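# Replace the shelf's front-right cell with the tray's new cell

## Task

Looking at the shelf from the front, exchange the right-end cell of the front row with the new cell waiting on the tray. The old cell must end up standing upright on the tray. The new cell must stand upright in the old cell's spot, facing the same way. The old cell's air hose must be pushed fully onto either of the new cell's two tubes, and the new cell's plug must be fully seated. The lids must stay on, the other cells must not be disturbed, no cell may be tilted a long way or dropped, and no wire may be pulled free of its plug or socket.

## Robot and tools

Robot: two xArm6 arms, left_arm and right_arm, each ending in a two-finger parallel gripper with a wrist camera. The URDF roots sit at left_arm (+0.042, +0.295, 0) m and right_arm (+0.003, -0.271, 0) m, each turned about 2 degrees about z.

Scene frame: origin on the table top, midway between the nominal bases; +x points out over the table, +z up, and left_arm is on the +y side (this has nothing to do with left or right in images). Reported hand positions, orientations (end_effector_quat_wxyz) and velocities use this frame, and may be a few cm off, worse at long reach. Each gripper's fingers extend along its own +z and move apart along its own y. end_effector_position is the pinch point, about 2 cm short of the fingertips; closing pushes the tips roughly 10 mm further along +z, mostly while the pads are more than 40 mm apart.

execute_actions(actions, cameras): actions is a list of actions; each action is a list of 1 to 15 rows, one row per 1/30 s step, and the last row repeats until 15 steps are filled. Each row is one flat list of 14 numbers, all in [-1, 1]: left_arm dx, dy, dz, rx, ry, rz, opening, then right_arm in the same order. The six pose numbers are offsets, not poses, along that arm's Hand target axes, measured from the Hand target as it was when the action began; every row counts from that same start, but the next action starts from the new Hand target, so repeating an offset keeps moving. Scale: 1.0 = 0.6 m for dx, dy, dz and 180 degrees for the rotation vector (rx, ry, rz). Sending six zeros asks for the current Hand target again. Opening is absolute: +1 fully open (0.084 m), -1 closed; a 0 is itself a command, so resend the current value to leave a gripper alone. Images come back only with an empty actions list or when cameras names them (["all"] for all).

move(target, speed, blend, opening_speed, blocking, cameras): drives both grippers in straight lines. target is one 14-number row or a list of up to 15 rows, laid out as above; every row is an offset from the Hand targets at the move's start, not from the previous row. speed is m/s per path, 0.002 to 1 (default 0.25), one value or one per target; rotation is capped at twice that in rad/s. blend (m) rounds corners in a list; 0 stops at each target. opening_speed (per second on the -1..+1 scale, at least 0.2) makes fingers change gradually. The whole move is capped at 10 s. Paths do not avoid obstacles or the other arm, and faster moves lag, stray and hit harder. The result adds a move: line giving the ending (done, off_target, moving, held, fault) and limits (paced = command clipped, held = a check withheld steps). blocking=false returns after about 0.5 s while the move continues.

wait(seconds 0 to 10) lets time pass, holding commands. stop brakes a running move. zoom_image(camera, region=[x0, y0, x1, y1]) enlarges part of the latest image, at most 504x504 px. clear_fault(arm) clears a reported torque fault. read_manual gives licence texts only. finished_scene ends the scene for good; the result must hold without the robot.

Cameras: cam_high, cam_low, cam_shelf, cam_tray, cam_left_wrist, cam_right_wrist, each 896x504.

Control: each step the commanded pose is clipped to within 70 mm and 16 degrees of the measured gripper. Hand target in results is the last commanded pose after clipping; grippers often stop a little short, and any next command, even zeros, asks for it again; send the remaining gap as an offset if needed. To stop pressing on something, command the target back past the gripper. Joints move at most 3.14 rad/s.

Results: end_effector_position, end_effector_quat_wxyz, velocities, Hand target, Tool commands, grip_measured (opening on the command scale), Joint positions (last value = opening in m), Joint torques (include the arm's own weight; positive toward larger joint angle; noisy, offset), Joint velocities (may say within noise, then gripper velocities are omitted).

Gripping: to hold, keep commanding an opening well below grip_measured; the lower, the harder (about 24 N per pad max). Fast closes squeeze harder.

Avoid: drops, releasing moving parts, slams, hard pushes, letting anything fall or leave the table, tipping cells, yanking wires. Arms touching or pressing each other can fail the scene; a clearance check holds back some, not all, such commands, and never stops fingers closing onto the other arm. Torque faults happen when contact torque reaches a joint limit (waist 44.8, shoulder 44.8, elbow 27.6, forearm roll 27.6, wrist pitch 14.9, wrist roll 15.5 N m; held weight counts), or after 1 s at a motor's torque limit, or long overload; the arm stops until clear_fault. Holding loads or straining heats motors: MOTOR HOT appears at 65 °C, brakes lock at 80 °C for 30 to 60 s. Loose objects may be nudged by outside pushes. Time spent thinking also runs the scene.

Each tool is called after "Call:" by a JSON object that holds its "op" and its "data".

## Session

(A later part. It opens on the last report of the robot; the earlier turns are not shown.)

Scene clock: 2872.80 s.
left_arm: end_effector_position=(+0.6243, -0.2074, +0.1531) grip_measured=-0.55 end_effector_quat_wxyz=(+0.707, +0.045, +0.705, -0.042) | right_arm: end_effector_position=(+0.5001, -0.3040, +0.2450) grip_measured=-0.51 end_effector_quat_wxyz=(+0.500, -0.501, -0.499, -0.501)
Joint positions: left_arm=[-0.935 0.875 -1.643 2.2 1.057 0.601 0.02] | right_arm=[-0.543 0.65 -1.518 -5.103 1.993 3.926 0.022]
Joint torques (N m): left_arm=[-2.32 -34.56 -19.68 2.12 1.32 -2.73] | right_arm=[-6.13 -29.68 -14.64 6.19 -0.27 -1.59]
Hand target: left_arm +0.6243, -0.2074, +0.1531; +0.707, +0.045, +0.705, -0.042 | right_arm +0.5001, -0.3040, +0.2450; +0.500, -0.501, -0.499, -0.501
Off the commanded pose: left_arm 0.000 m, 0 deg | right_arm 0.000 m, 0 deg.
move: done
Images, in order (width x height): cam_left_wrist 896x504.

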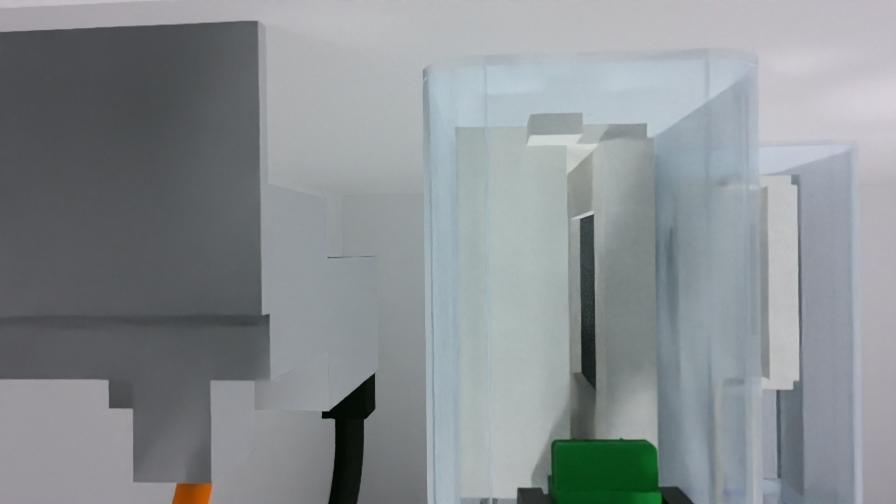

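Call:
{"op": "move", "data": {"target": [-0.05,0.01,-0.1,0,0,0,-1,0,0,0,0,0,0,-1], "speed": 0.06, "cameras": ["all"]}}

Scene clock: 2906.30 s.
left_arm: end_effector_position=(+0.5654, -0.1943, +0.1830) grip_measured=-0.55 end_effector_quat_wxyz=(+0.707, +0.045, +0.705, -0.042) | right_arm: end_effector_position=(+0.5001, -0.3040, +0.2450) grip_measured=-0.51 end_effector_quat_wxyz=(+0.500, -0.501, -0.499, -0.501)
Joint positions: left_arm=[-1.013 0.676 -1.387 2.151 1.133 0.582 0.02] | right_arm=[-0.543 0.65 -1.518 -5.103 1.993 3.926 0.022]
Joint torques (N m): left_arm=[-3.85 -31.82 -14.97 -0.75 3.34 -2.84] | right_arm=[-6.04 -29.61 -14.36 5.93 -0.29 -1.62]
Hand target: left_arm +0.5654, -0.1943, +0.1830; +0.707, +0.045, +0.705, -0.042 | right_arm +0.5001, -0.3040, +0.2450; +0.500, -0.501, -0.499, -0.501
Off the commanded pose: left_arm 0.000 m, 0 deg | right_arm 0.000 m, 0 deg.
move: done

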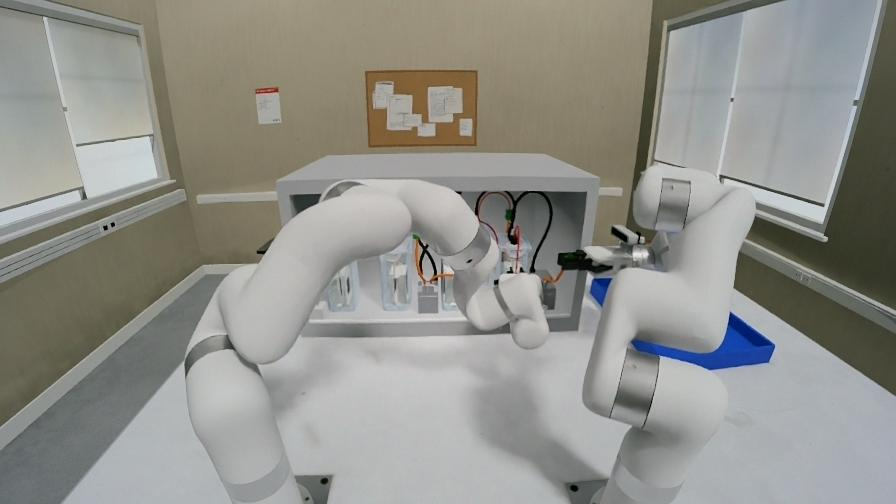

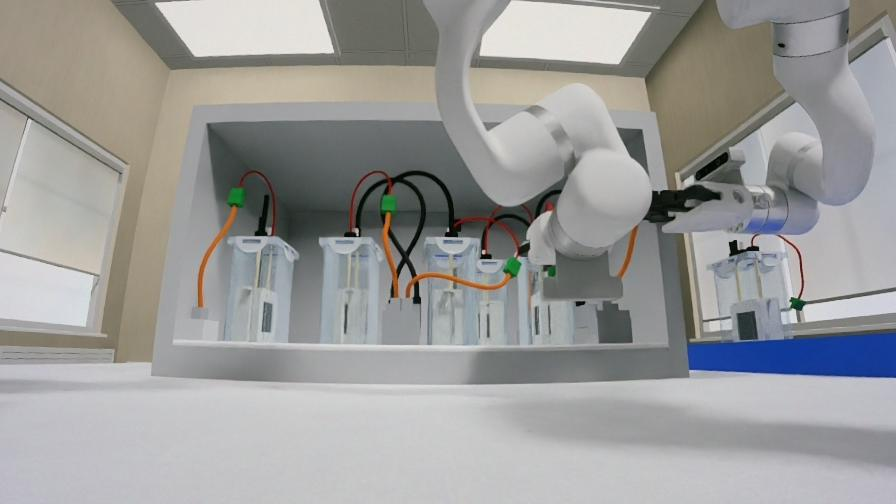

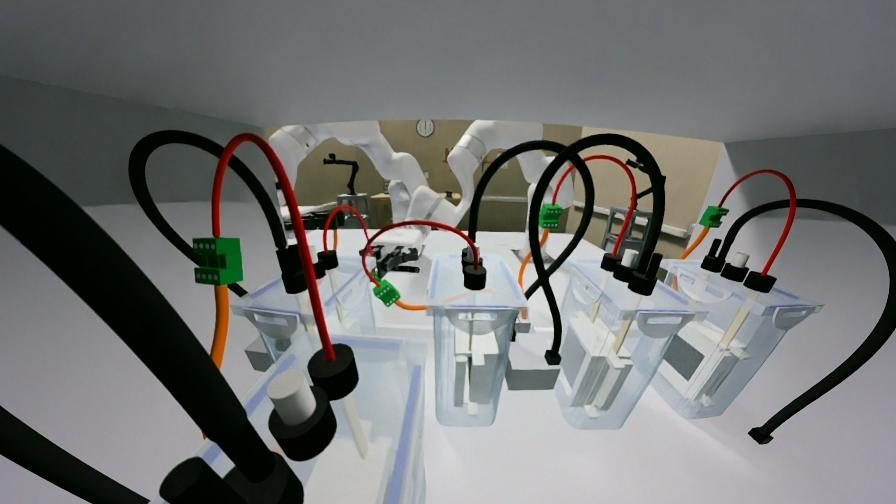

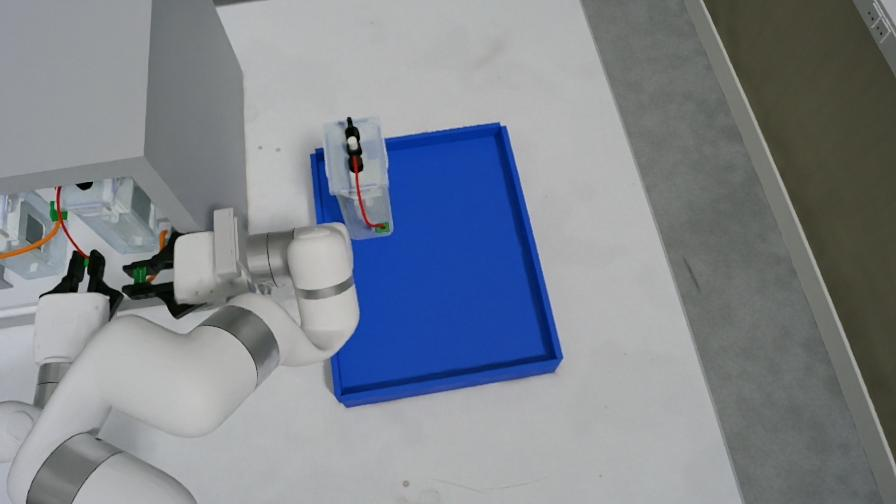

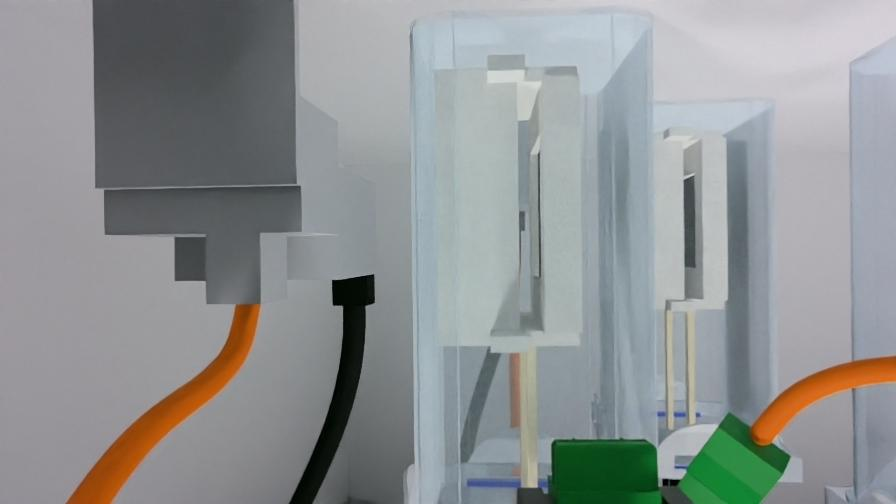

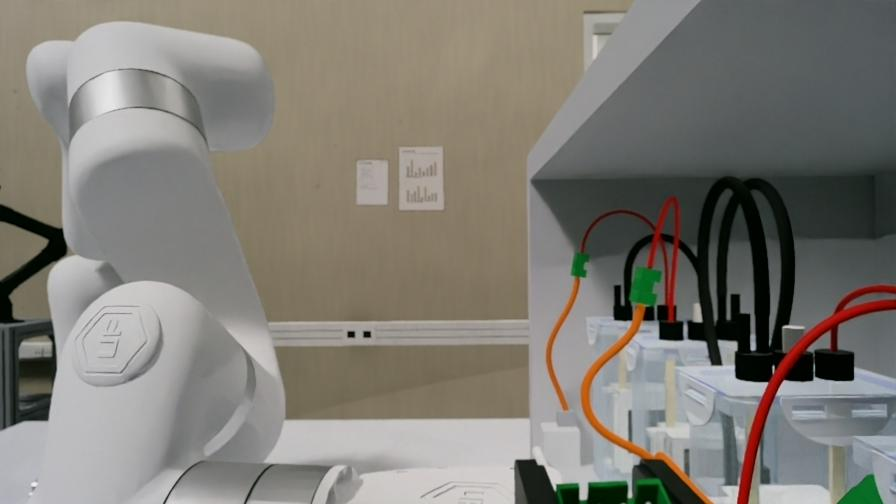

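Call:
{"op": "move", "data": {"target": [-0.1117,-0.0197,-0.0822,0.5167,0,0,-1,0,0,0,0,0,0,-1], "speed": 0.17, "cameras": ["all"]}}

Scene clock: 2928.93 s.
left_arm: end_effector_position=(+0.5148, -0.2003, +0.2499) grip_measured=-0.55 end_effector_quat_wxyz=(+0.454, +0.544, +0.455, -0.540) | right_arm: end_effector_position=(+0.5001, -0.3040, +0.2450) grip_measured=-0.51 end_effector_quat_wxyz=(+0.500, -0.501, -0.499, -0.501)
Joint positions: left_arm=[-0.508 0.621 -1.479 4.516 1.341 -0.835 0.02] | right_arm=[-0.543 0.65 -1.518 -5.103 1.993 3.926 0.022]
Joint torques (N m): left_arm=[4.18 -22.23 -20.24 0.7 3.09 -2.86] | right_arm=[-5.83 -29.12 -14.45 6.02 -0.41 -1.57]
Hand target: left_arm +0.5148, -0.2003, +0.2499; +0.454, +0.544, +0.455, -0.540 | right_arm +0.5001, -0.3040, +0.2450; +0.500, -0.501, -0.499, -0.501
Off the commanded pose: left_arm 0.000 m, 0 deg | right_arm 0.000 m, 0 deg.
move: done

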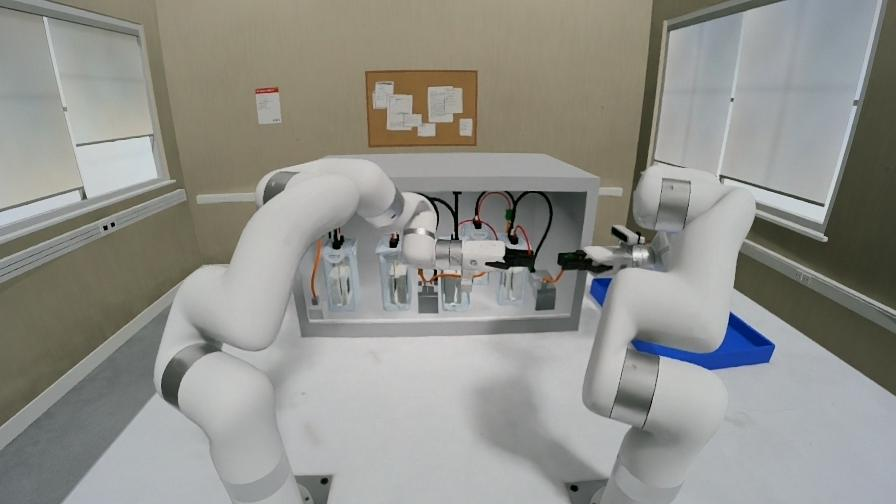

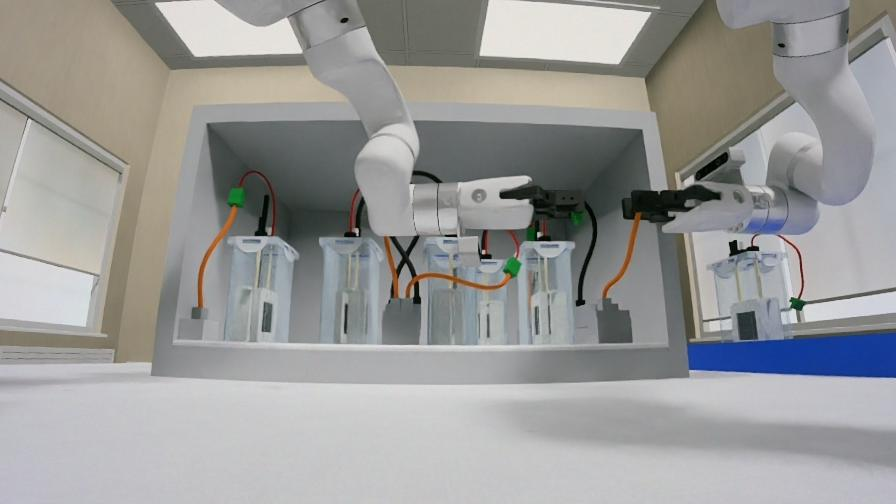

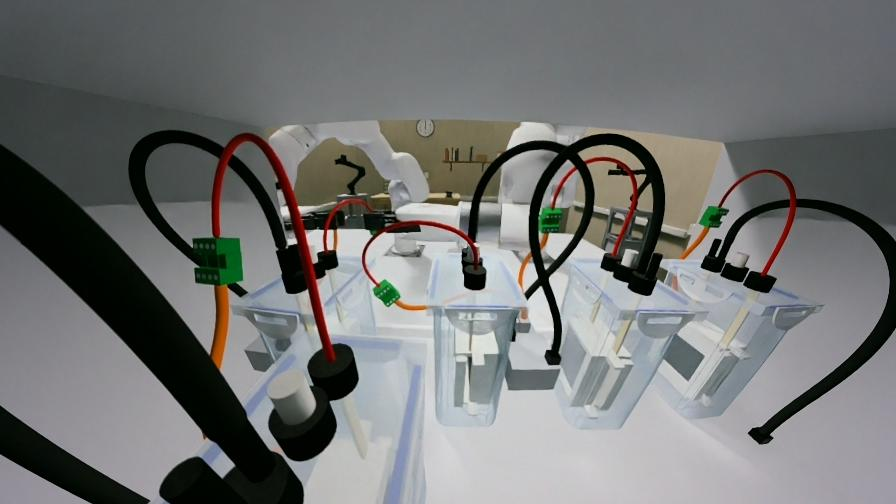

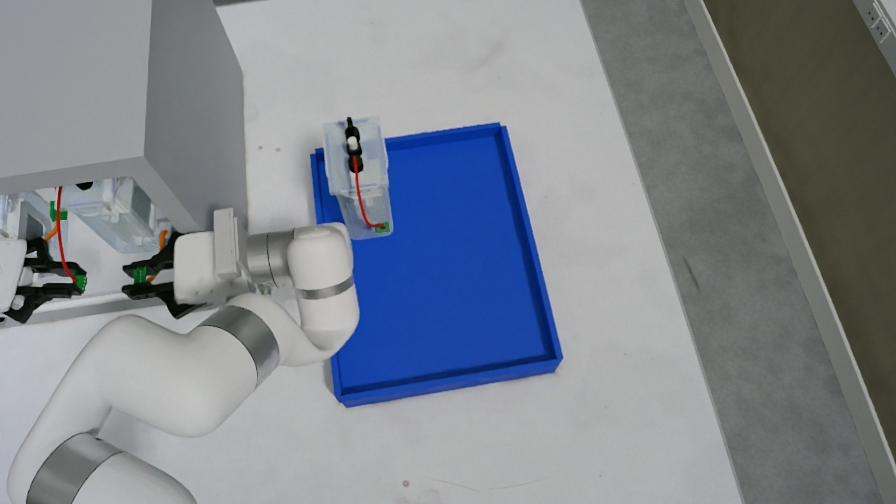

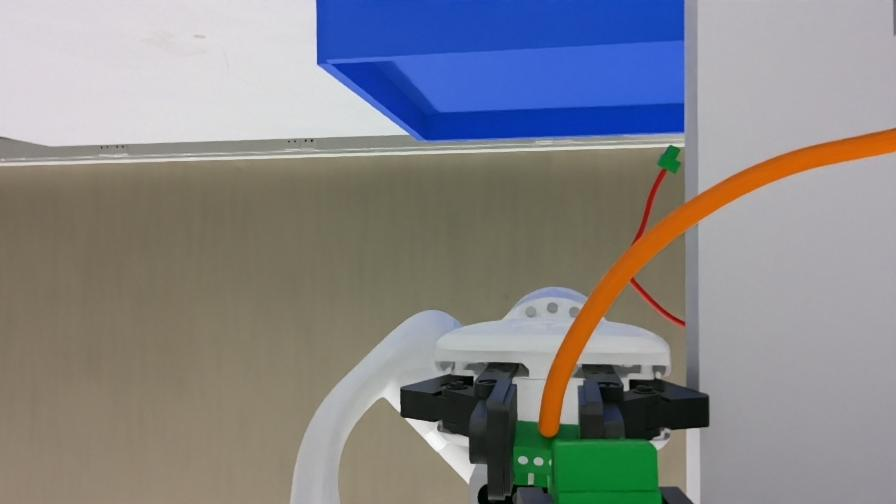

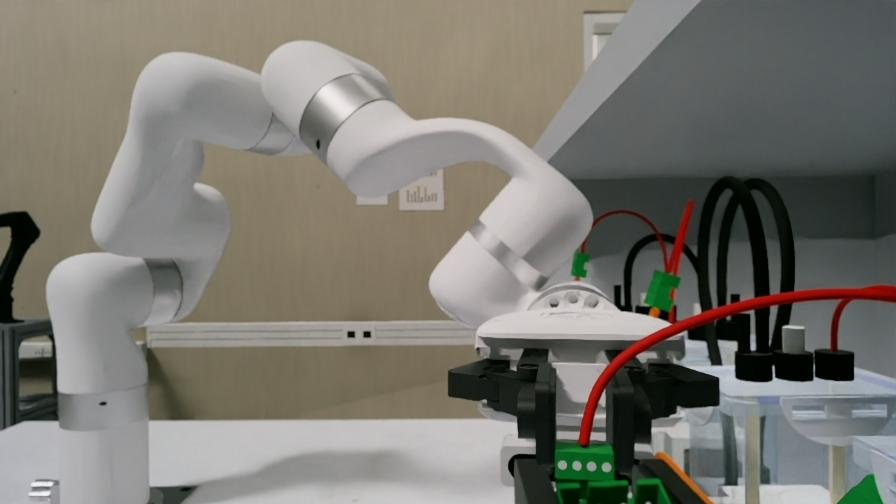

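Call:
{"op": "zoom_image", "data": {"camera": "cam_shelf", "region": [180, 220, 260, 300]}}

Call:
{"op": "zoom_image", "data": {"camera": "cam_right_wrist", "region": [500, 404, 700, 504]}}

Call:
{"op": "zoom_image", "data": {"camera": "cam_left_wrist", "region": [460, 404, 660, 504]}}

Scaled by 6.300.

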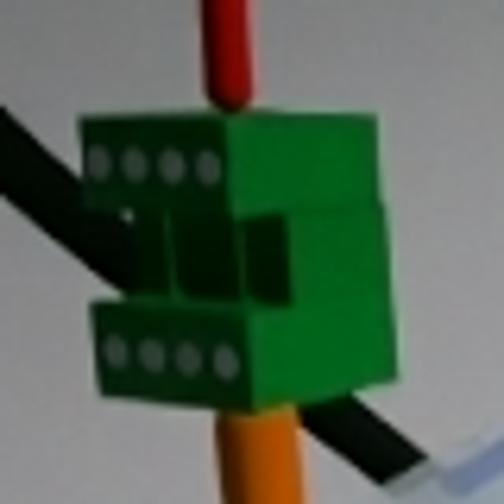

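Scaled by 2.520.

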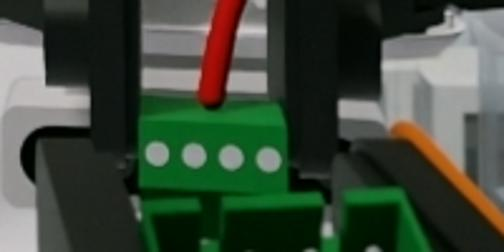

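Scaled by 2.520.

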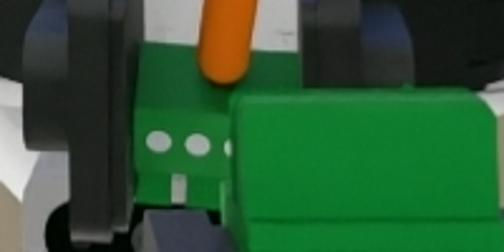

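Call:
{"op": "move", "data": {"target": [-0.05,-0.0174,-0.0985,0,0,0,-1,0,0,0,0,0,0,-1], "speed": 0.1, "cameras": []}}

Call:
{"op": "move", "data": {"target": [0,0,0,0,0,0,-1,-0.0333,0.025,0.06,-0.5,0,0,-1], "speed": 0.15, "cameras": ["all"]}}

Scene clock: 3040.83 s.
left_arm: end_effector_position=(+0.5148, -0.1405, +0.2801) grip_measured=-0.55 end_effector_quat_wxyz=(+0.454, +0.544, +0.455, -0.540) | right_arm: end_effector_position=(+0.5001, -0.3040, +0.2450) grip_measured=-0.51 end_effector_quat_wxyz=(+0.500, -0.501, -0.499, -0.501)
Joint positions: left_arm=[-0.4 0.491 -1.361 4.59 1.419 -0.859 0.02] | right_arm=[-0.543 0.65 -1.518 -5.103 1.993 3.926 0.022]
Joint torques (N m): left_arm=[4.08 -30.87 -16.09 0.52 3.13 -2.71] | right_arm=[-5.76 -29.26 -14.53 6.02 -0.38 -1.53]
Hand target: left_arm +0.5148, -0.1404, +0.2801; +0.454, +0.544, +0.455, -0.540 | right_arm +0.5001, -0.3040, +0.2450; +0.500, -0.501, -0.499, -0.501
Off the commanded pose: left_arm 0.000 m, 0 deg | right_arm 0.000 m, 0 deg.
move: done
No camera images: "cameras" was empty.

Scene clock: 3046.57 s.
left_arm: end_effector_position=(+0.5148, -0.1404, +0.2801) grip_measured=-0.55 end_effector_quat_wxyz=(+0.454, +0.544, +0.455, -0.540) | right_arm: end_effector_position=(+0.5152, -0.2681, +0.2250) grip_measured=-0.51 end_effector_quat_wxyz=(+0.001, +0.707, -0.001, +0.707)
Joint positions: left_arm=[-0.4 0.491 -1.361 4.59 1.42 -0.859 0.02] | right_arm=[0.04 -0.12 -0.417 -3.124 1.033 3.133 0.022]
Joint torques (N m): left_arm=[4.11 -30.54 -17.62 0.45 3.09 -2.71] | right_arm=[5.19 -4.57 -12.59 3.25 2.22 -2.85]
Hand target: left_arm +0.5148, -0.1404, +0.2801; +0.454, +0.544, +0.455, -0.540 | right_arm +0.5152, -0.2681, +0.2250; +0.001, +0.707, -0.001, +0.707
Off the commanded pose: left_arm 0.000 m, 0 deg | right_arm 0.000 m, 0 deg.
move: done

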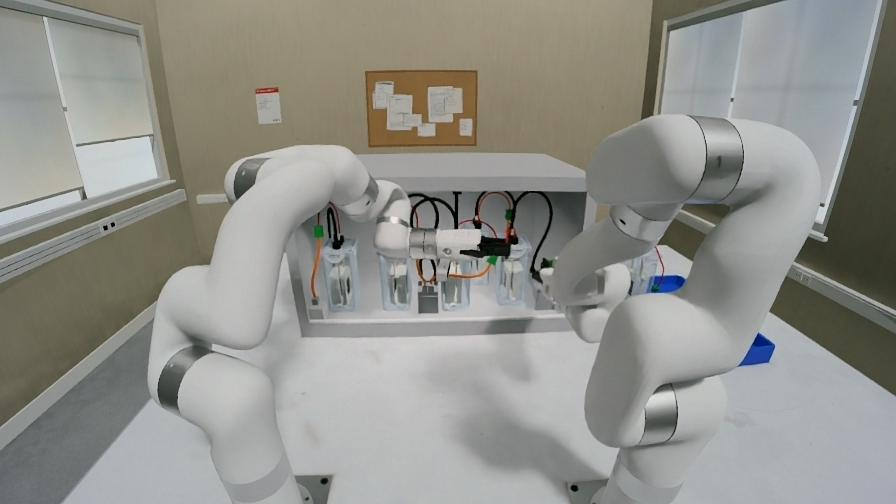

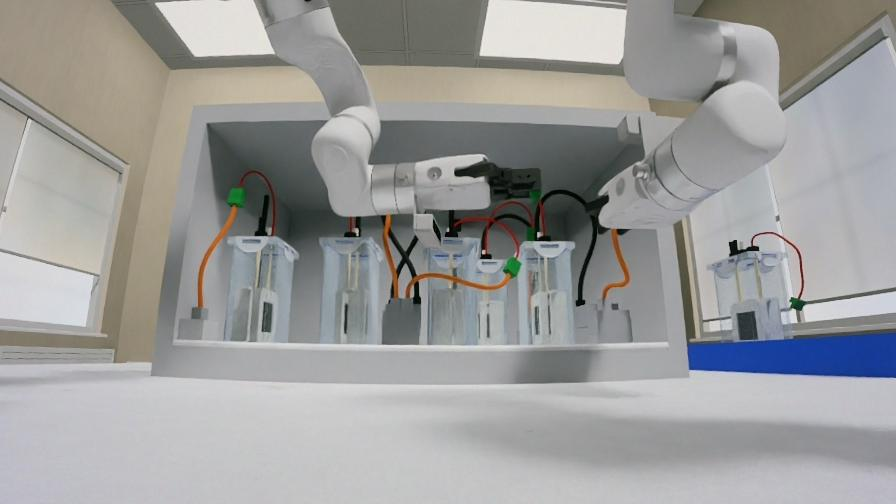

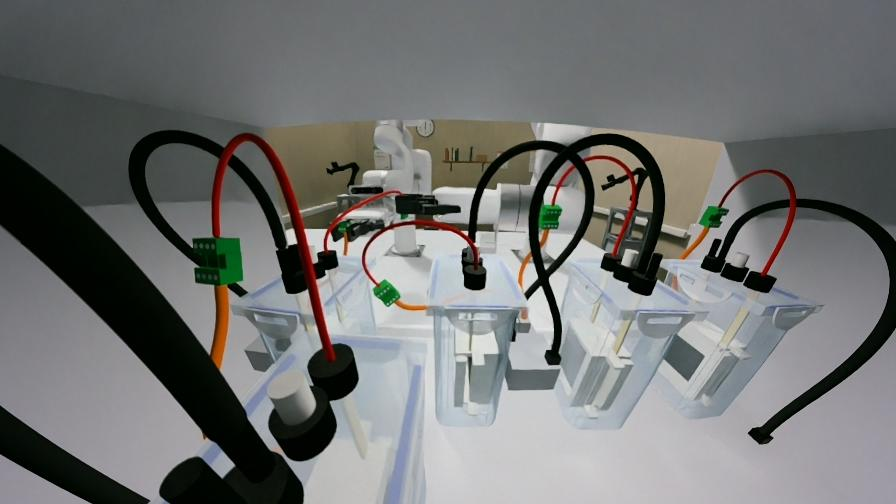

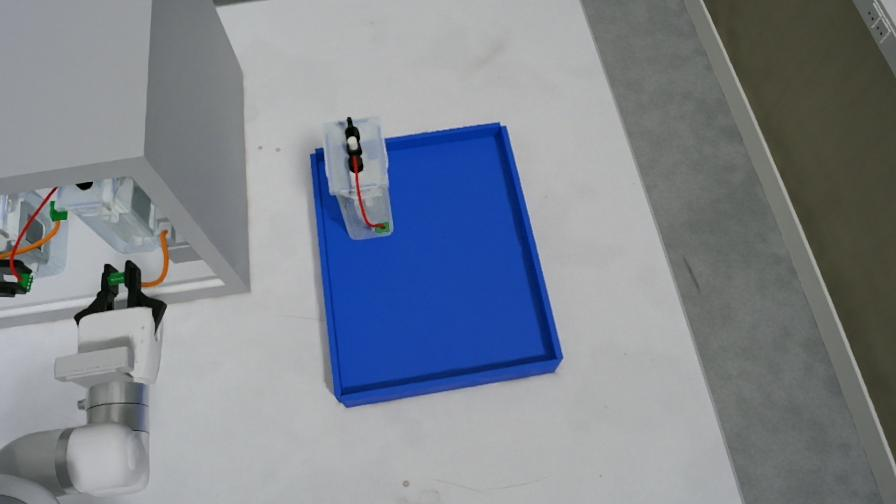

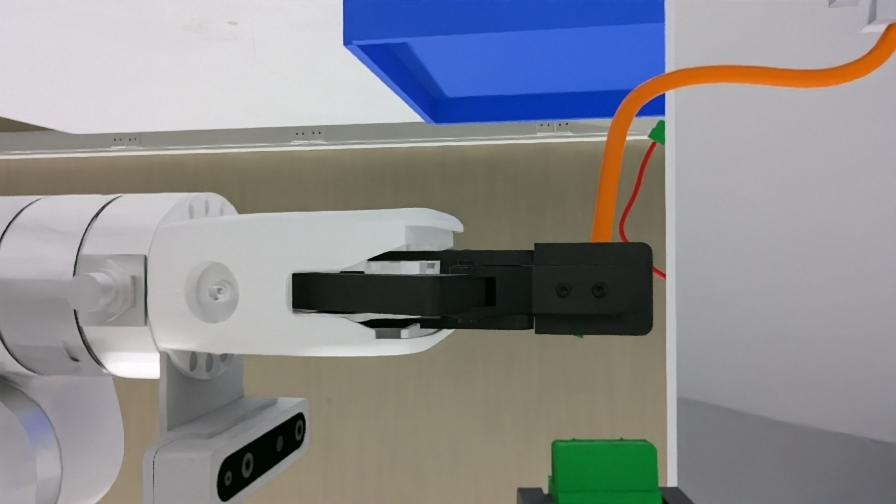

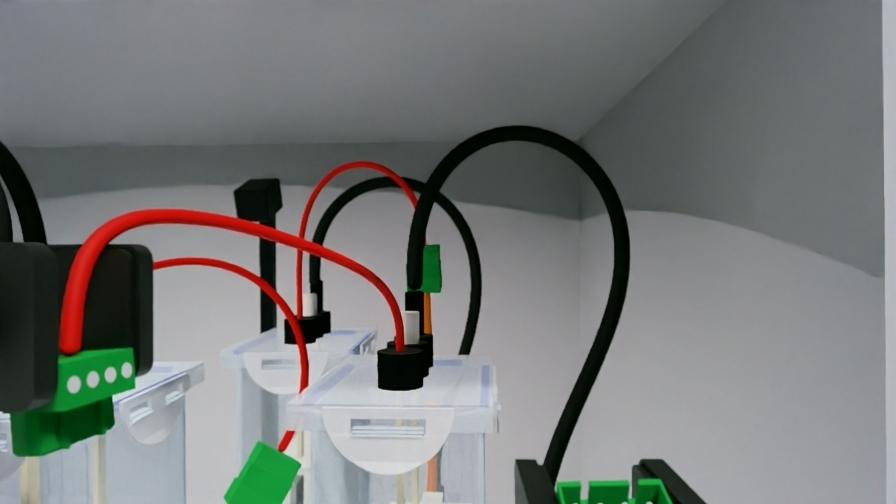

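Call:
{"op": "move", "data": {"target": [0,0,0,0,0,0,-1,0,0,0,0,0,0,-0.40], "opening_speed": 0.25, "cameras": ["cam_right_wrist","cam_left_wrist"]}}

Scene clock: 3056.13 s.
left_arm: end_effector_position=(+0.5148, -0.1404, +0.2801) grip_measured=-0.55 end_effector_quat_wxyz=(+0.454, +0.544, +0.455, -0.540) | right_arm: end_effector_position=(+0.5152, -0.2681, +0.2250) grip_measured=-0.42 end_effector_quat_wxyz=(+0.001, +0.707, -0.001, +0.707)
Joint positions: left_arm=[-0.4 0.491 -1.361 4.59 1.42 -0.859 0.02] | right_arm=[0.04 -0.12 -0.417 -3.124 1.033 3.133 0.026]
Joint torques (N m): left_arm=[4.14 -30.58 -18.21 0.36 3.02 -2.69] | right_arm=[5.28 -5.04 -12.32 3.12 2.19 -2.88]
Hand target: left_arm +0.5148, -0.1404, +0.2801; +0.454, +0.544, +0.455, -0.540 | right_arm +0.5152, -0.2681, +0.2250; +0.001, +0.707, -0.001, +0.707
Off the commanded pose: left_arm 0.000 m, 0 deg | right_arm 0.000 m, 0 deg.
move: done
Images, in order (width x height): cam_left_wrist 896x504, cam_right_wrist 896x504.

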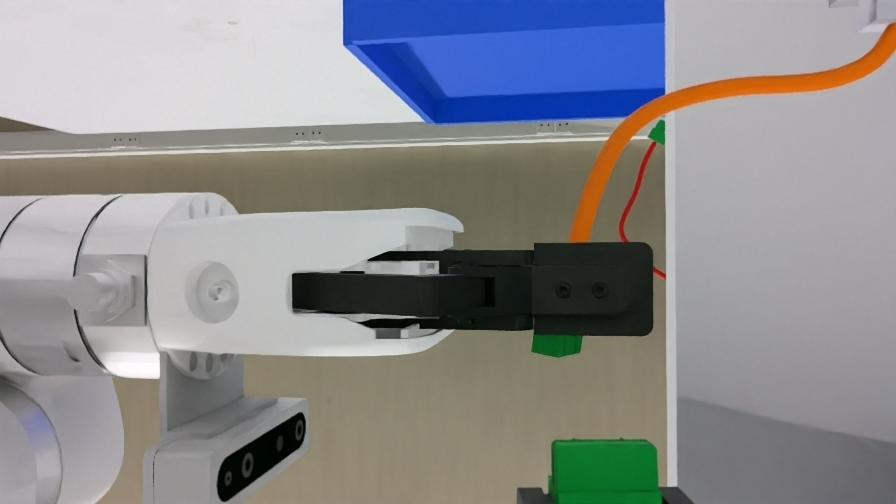

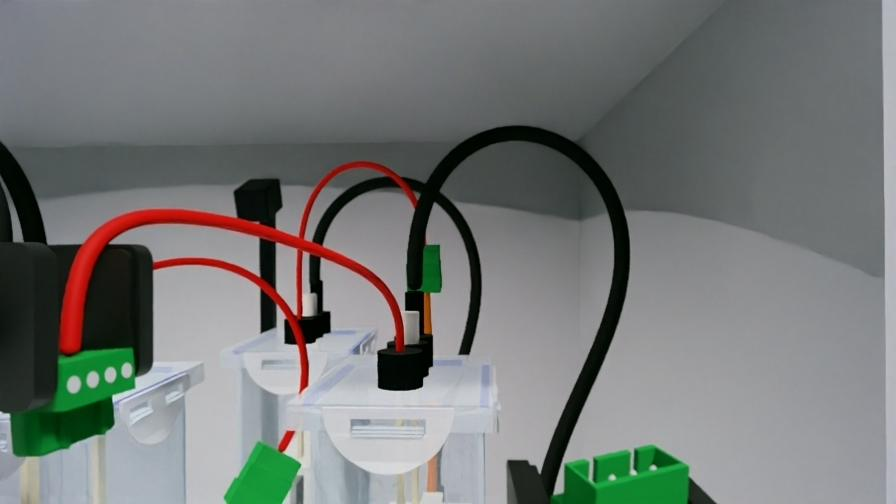

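Call:
{"op": "move", "data": {"target": [0,0,0,0,0,0,-1,0.02,0,0,0,0,0,-0.30], "opening_speed": 0.25, "speed": 0.04, "cameras": ["cam_right_wrist","cam_left_wrist"]}}

Scene clock: 3060.80 s.
left_arm: end_effector_position=(+0.5148, -0.1404, +0.2801) grip_measured=-0.55 end_effector_quat_wxyz=(+0.454, +0.544, +0.455, -0.540) | right_arm: end_effector_position=(+0.5152, -0.2680, +0.2370) grip_measured=-0.32 end_effector_quat_wxyz=(+0.001, +0.707, -0.001, +0.707)
Joint positions: left_arm=[-0.4 0.491 -1.361 4.59 1.42 -0.859 0.02] | right_arm=[0.04 -0.16 -0.424 -3.124 0.987 3.132 0.03]
Joint torques (N m): left_arm=[4.14 -30.61 -18.18 0.35 2.95 -2.64] | right_arm=[-3.88 -16.73 -12.97 3.18 0.56 -2.93]
Hand target: left_arm +0.5148, -0.1404, +0.2801; +0.454, +0.544, +0.455, -0.540 | right_arm +0.5152, -0.2681, +0.2370; +0.001, +0.707, -0.001, +0.707
Off the commanded pose: left_arm 0.000 m, 0 deg | right_arm 0.000 m, 0 deg.
move: done
Images, in order (width x height): cam_left_wrist 896x504, cam_right_wrist 896x504.

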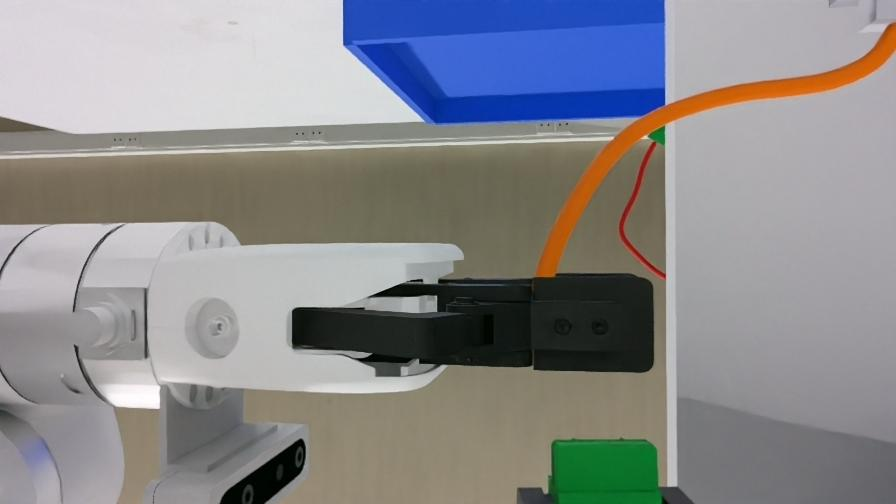

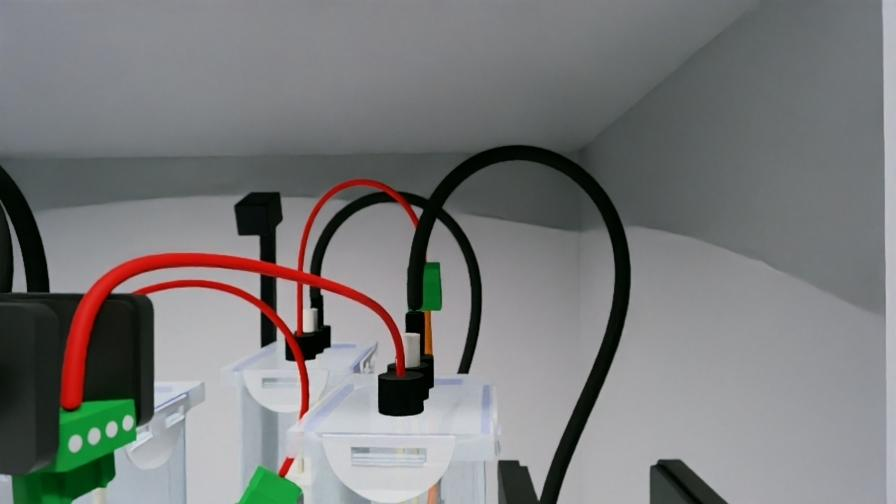

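Call:
{"op": "move", "data": {"target": [0,0,0,0,0,0,-1,0.0,0,0,0,0,0,0.1], "opening_speed": 0.3, "speed": 0.04, "cameras": ["all"]}}

Scene clock: 3065.67 s.
left_arm: end_effector_position=(+0.5148, -0.1404, +0.2801) grip_measured=-0.55 end_effector_quat_wxyz=(+0.454, +0.544, +0.455, -0.540) | right_arm: end_effector_position=(+0.5152, -0.2681, +0.2370) grip_measured=+0.09 end_effector_quat_wxyz=(+0.001, +0.707, -0.001, +0.707)
Joint positions: left_arm=[-0.4 0.491 -1.361 4.59 1.42 -0.859 0.02] | right_arm=[0.04 -0.16 -0.424 -3.124 0.987 3.132 0.048]
Joint torques (N m): left_arm=[4.12 -30.39 -18.23 0.29 2.93 -2.61] | right_arm=[-4.77 -16.9 -12.97 2.86 0.52 -2.87]
Hand target: left_arm +0.5148, -0.1404, +0.2801; +0.454, +0.544, +0.455, -0.540 | right_arm +0.5152, -0.2681, +0.2370; +0.001, +0.707, -0.001, +0.707
Off the commanded pose: left_arm 0.000 m, 0 deg | right_arm 0.000 m, 0 deg.
move: done

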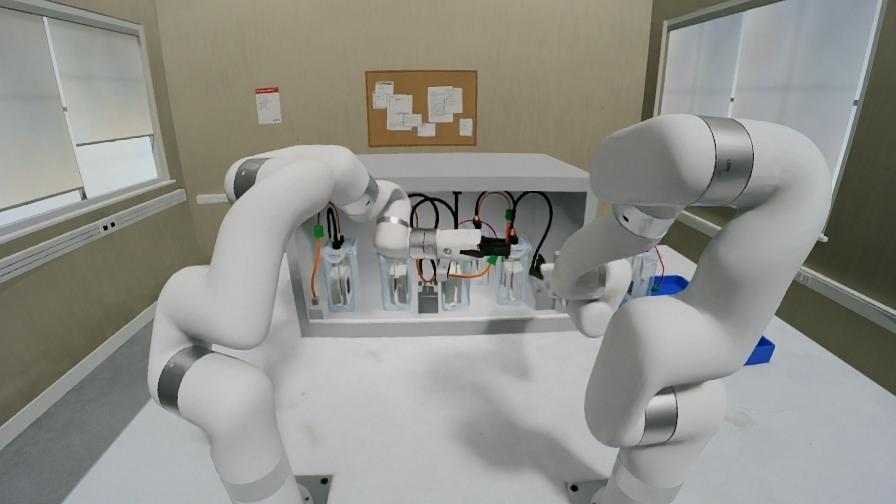

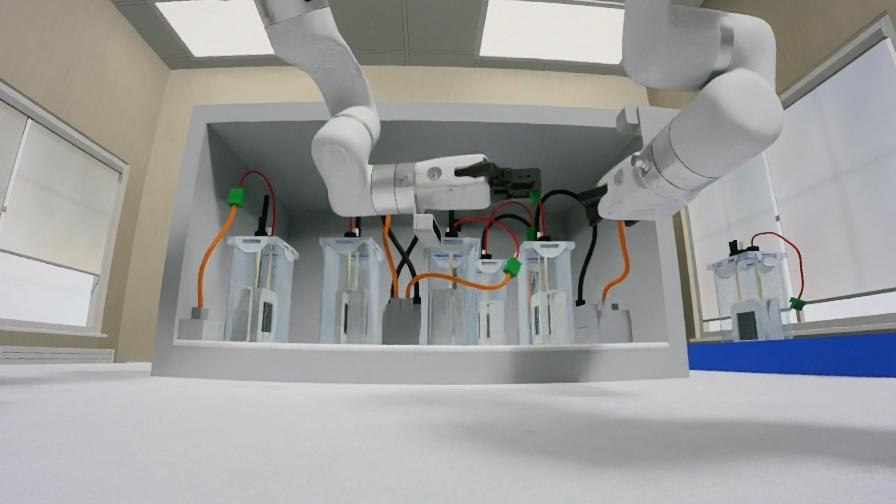

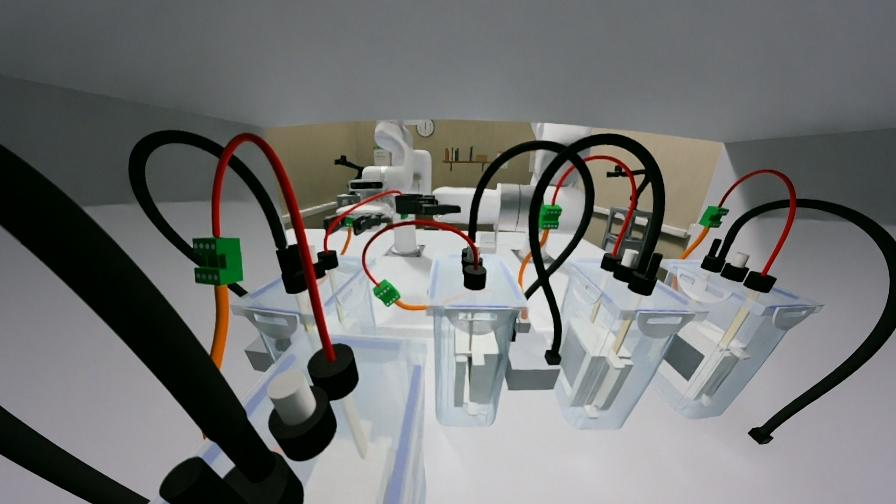

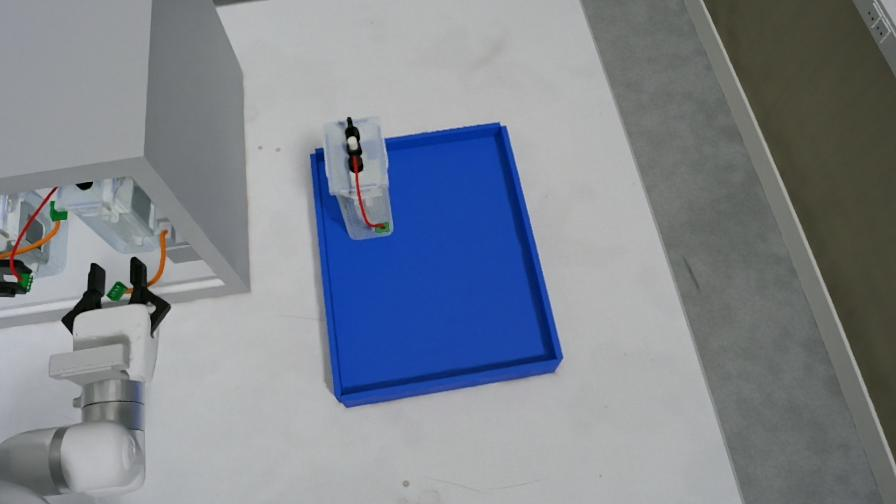

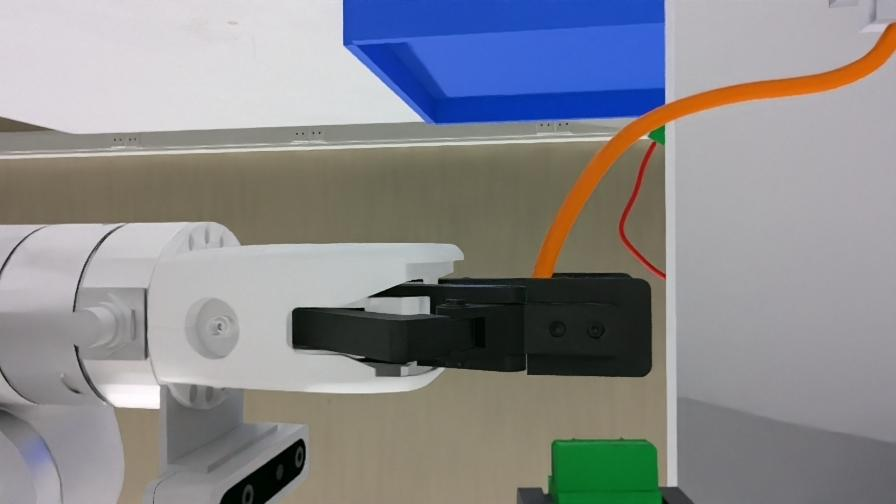

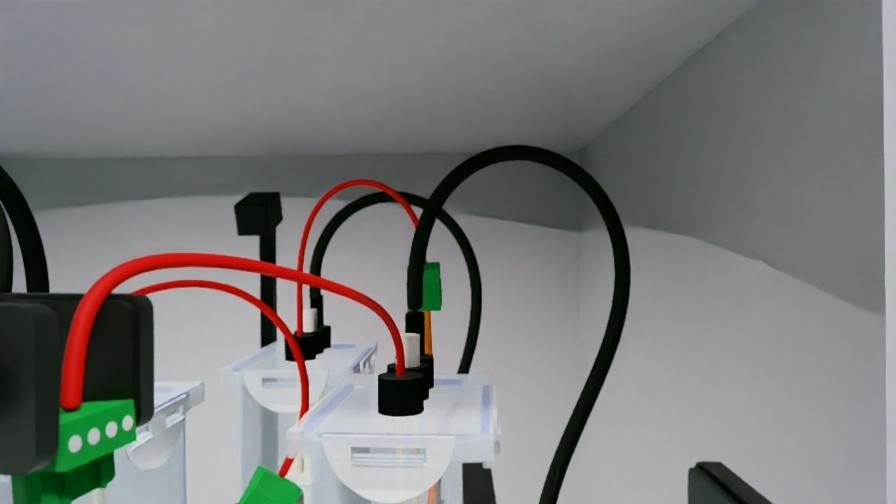

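Call:
{"op": "zoom_image", "data": {"camera": "cam_tray", "region": [60, 220, 200, 320]}}

Call:
{"op": "move", "data": {"target": [0,0,0,0,0,0,-1,0.0,0,-0.2,0,0,0,0.1], "speed": 0.06, "cameras": ["cam_right_wrist","cam_left_wrist","cam_tray"]}}

Scaled by 3.600.

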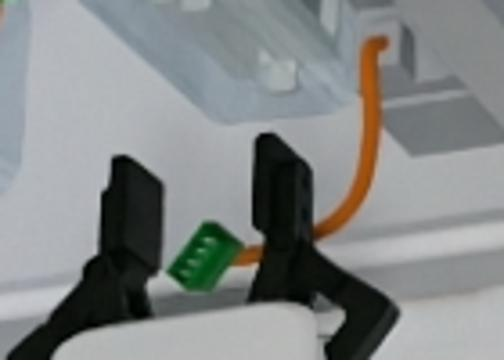

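Scene clock: 3072.67 s.
left_arm: end_effector_position=(+0.5148, -0.1404, +0.2801) grip_measured=-0.55 end_effector_quat_wxyz=(+0.454, +0.544, +0.455, -0.540) | right_arm: end_effector_position=(+0.3952, -0.2677, +0.2371) grip_measured=+0.09 end_effector_quat_wxyz=(+0.001, +0.707, -0.001, +0.707)
Joint positions: left_arm=[-0.4 0.491 -1.361 4.59 1.42 -0.859 0.02] | right_arm=[0.047 -0.709 -0.018 -3.112 0.844 3.122 0.048]
Joint torques (N m): left_arm=[4.14 -30.53 -18.23 0.14 2.87 -2.54] | right_arm=[5.29 -8.89 -8.33 3.14 0.64 -2.89]
Hand target: left_arm +0.5148, -0.1404, +0.2801; +0.454, +0.544, +0.455, -0.540 | right_arm +0.3952, -0.2677, +0.2371; +0.001, +0.707, -0.001, +0.707
Off the commanded pose: left_arm 0.000 m, 0 deg | right_arm 0.000 m, 0 deg.
move: done
Images, in order (width x height): cam_tray 896x504, cam_left_wrist 896x504, cam_right_wrist 896x504.

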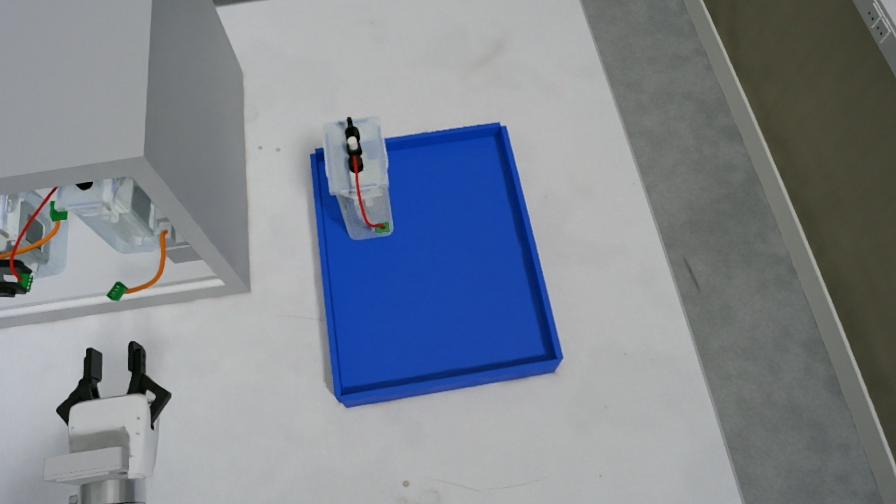

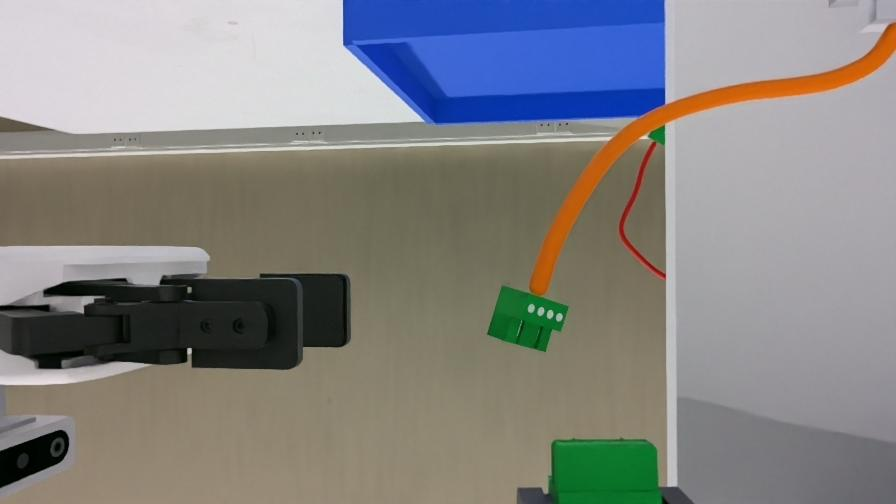

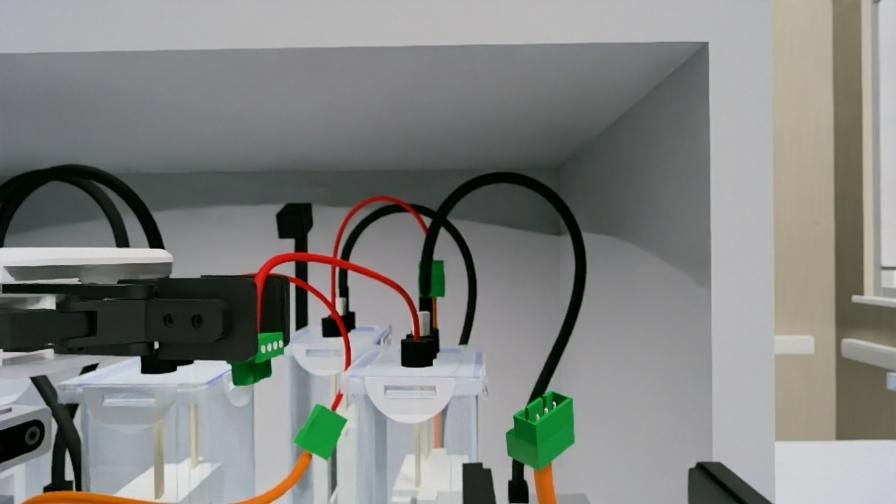

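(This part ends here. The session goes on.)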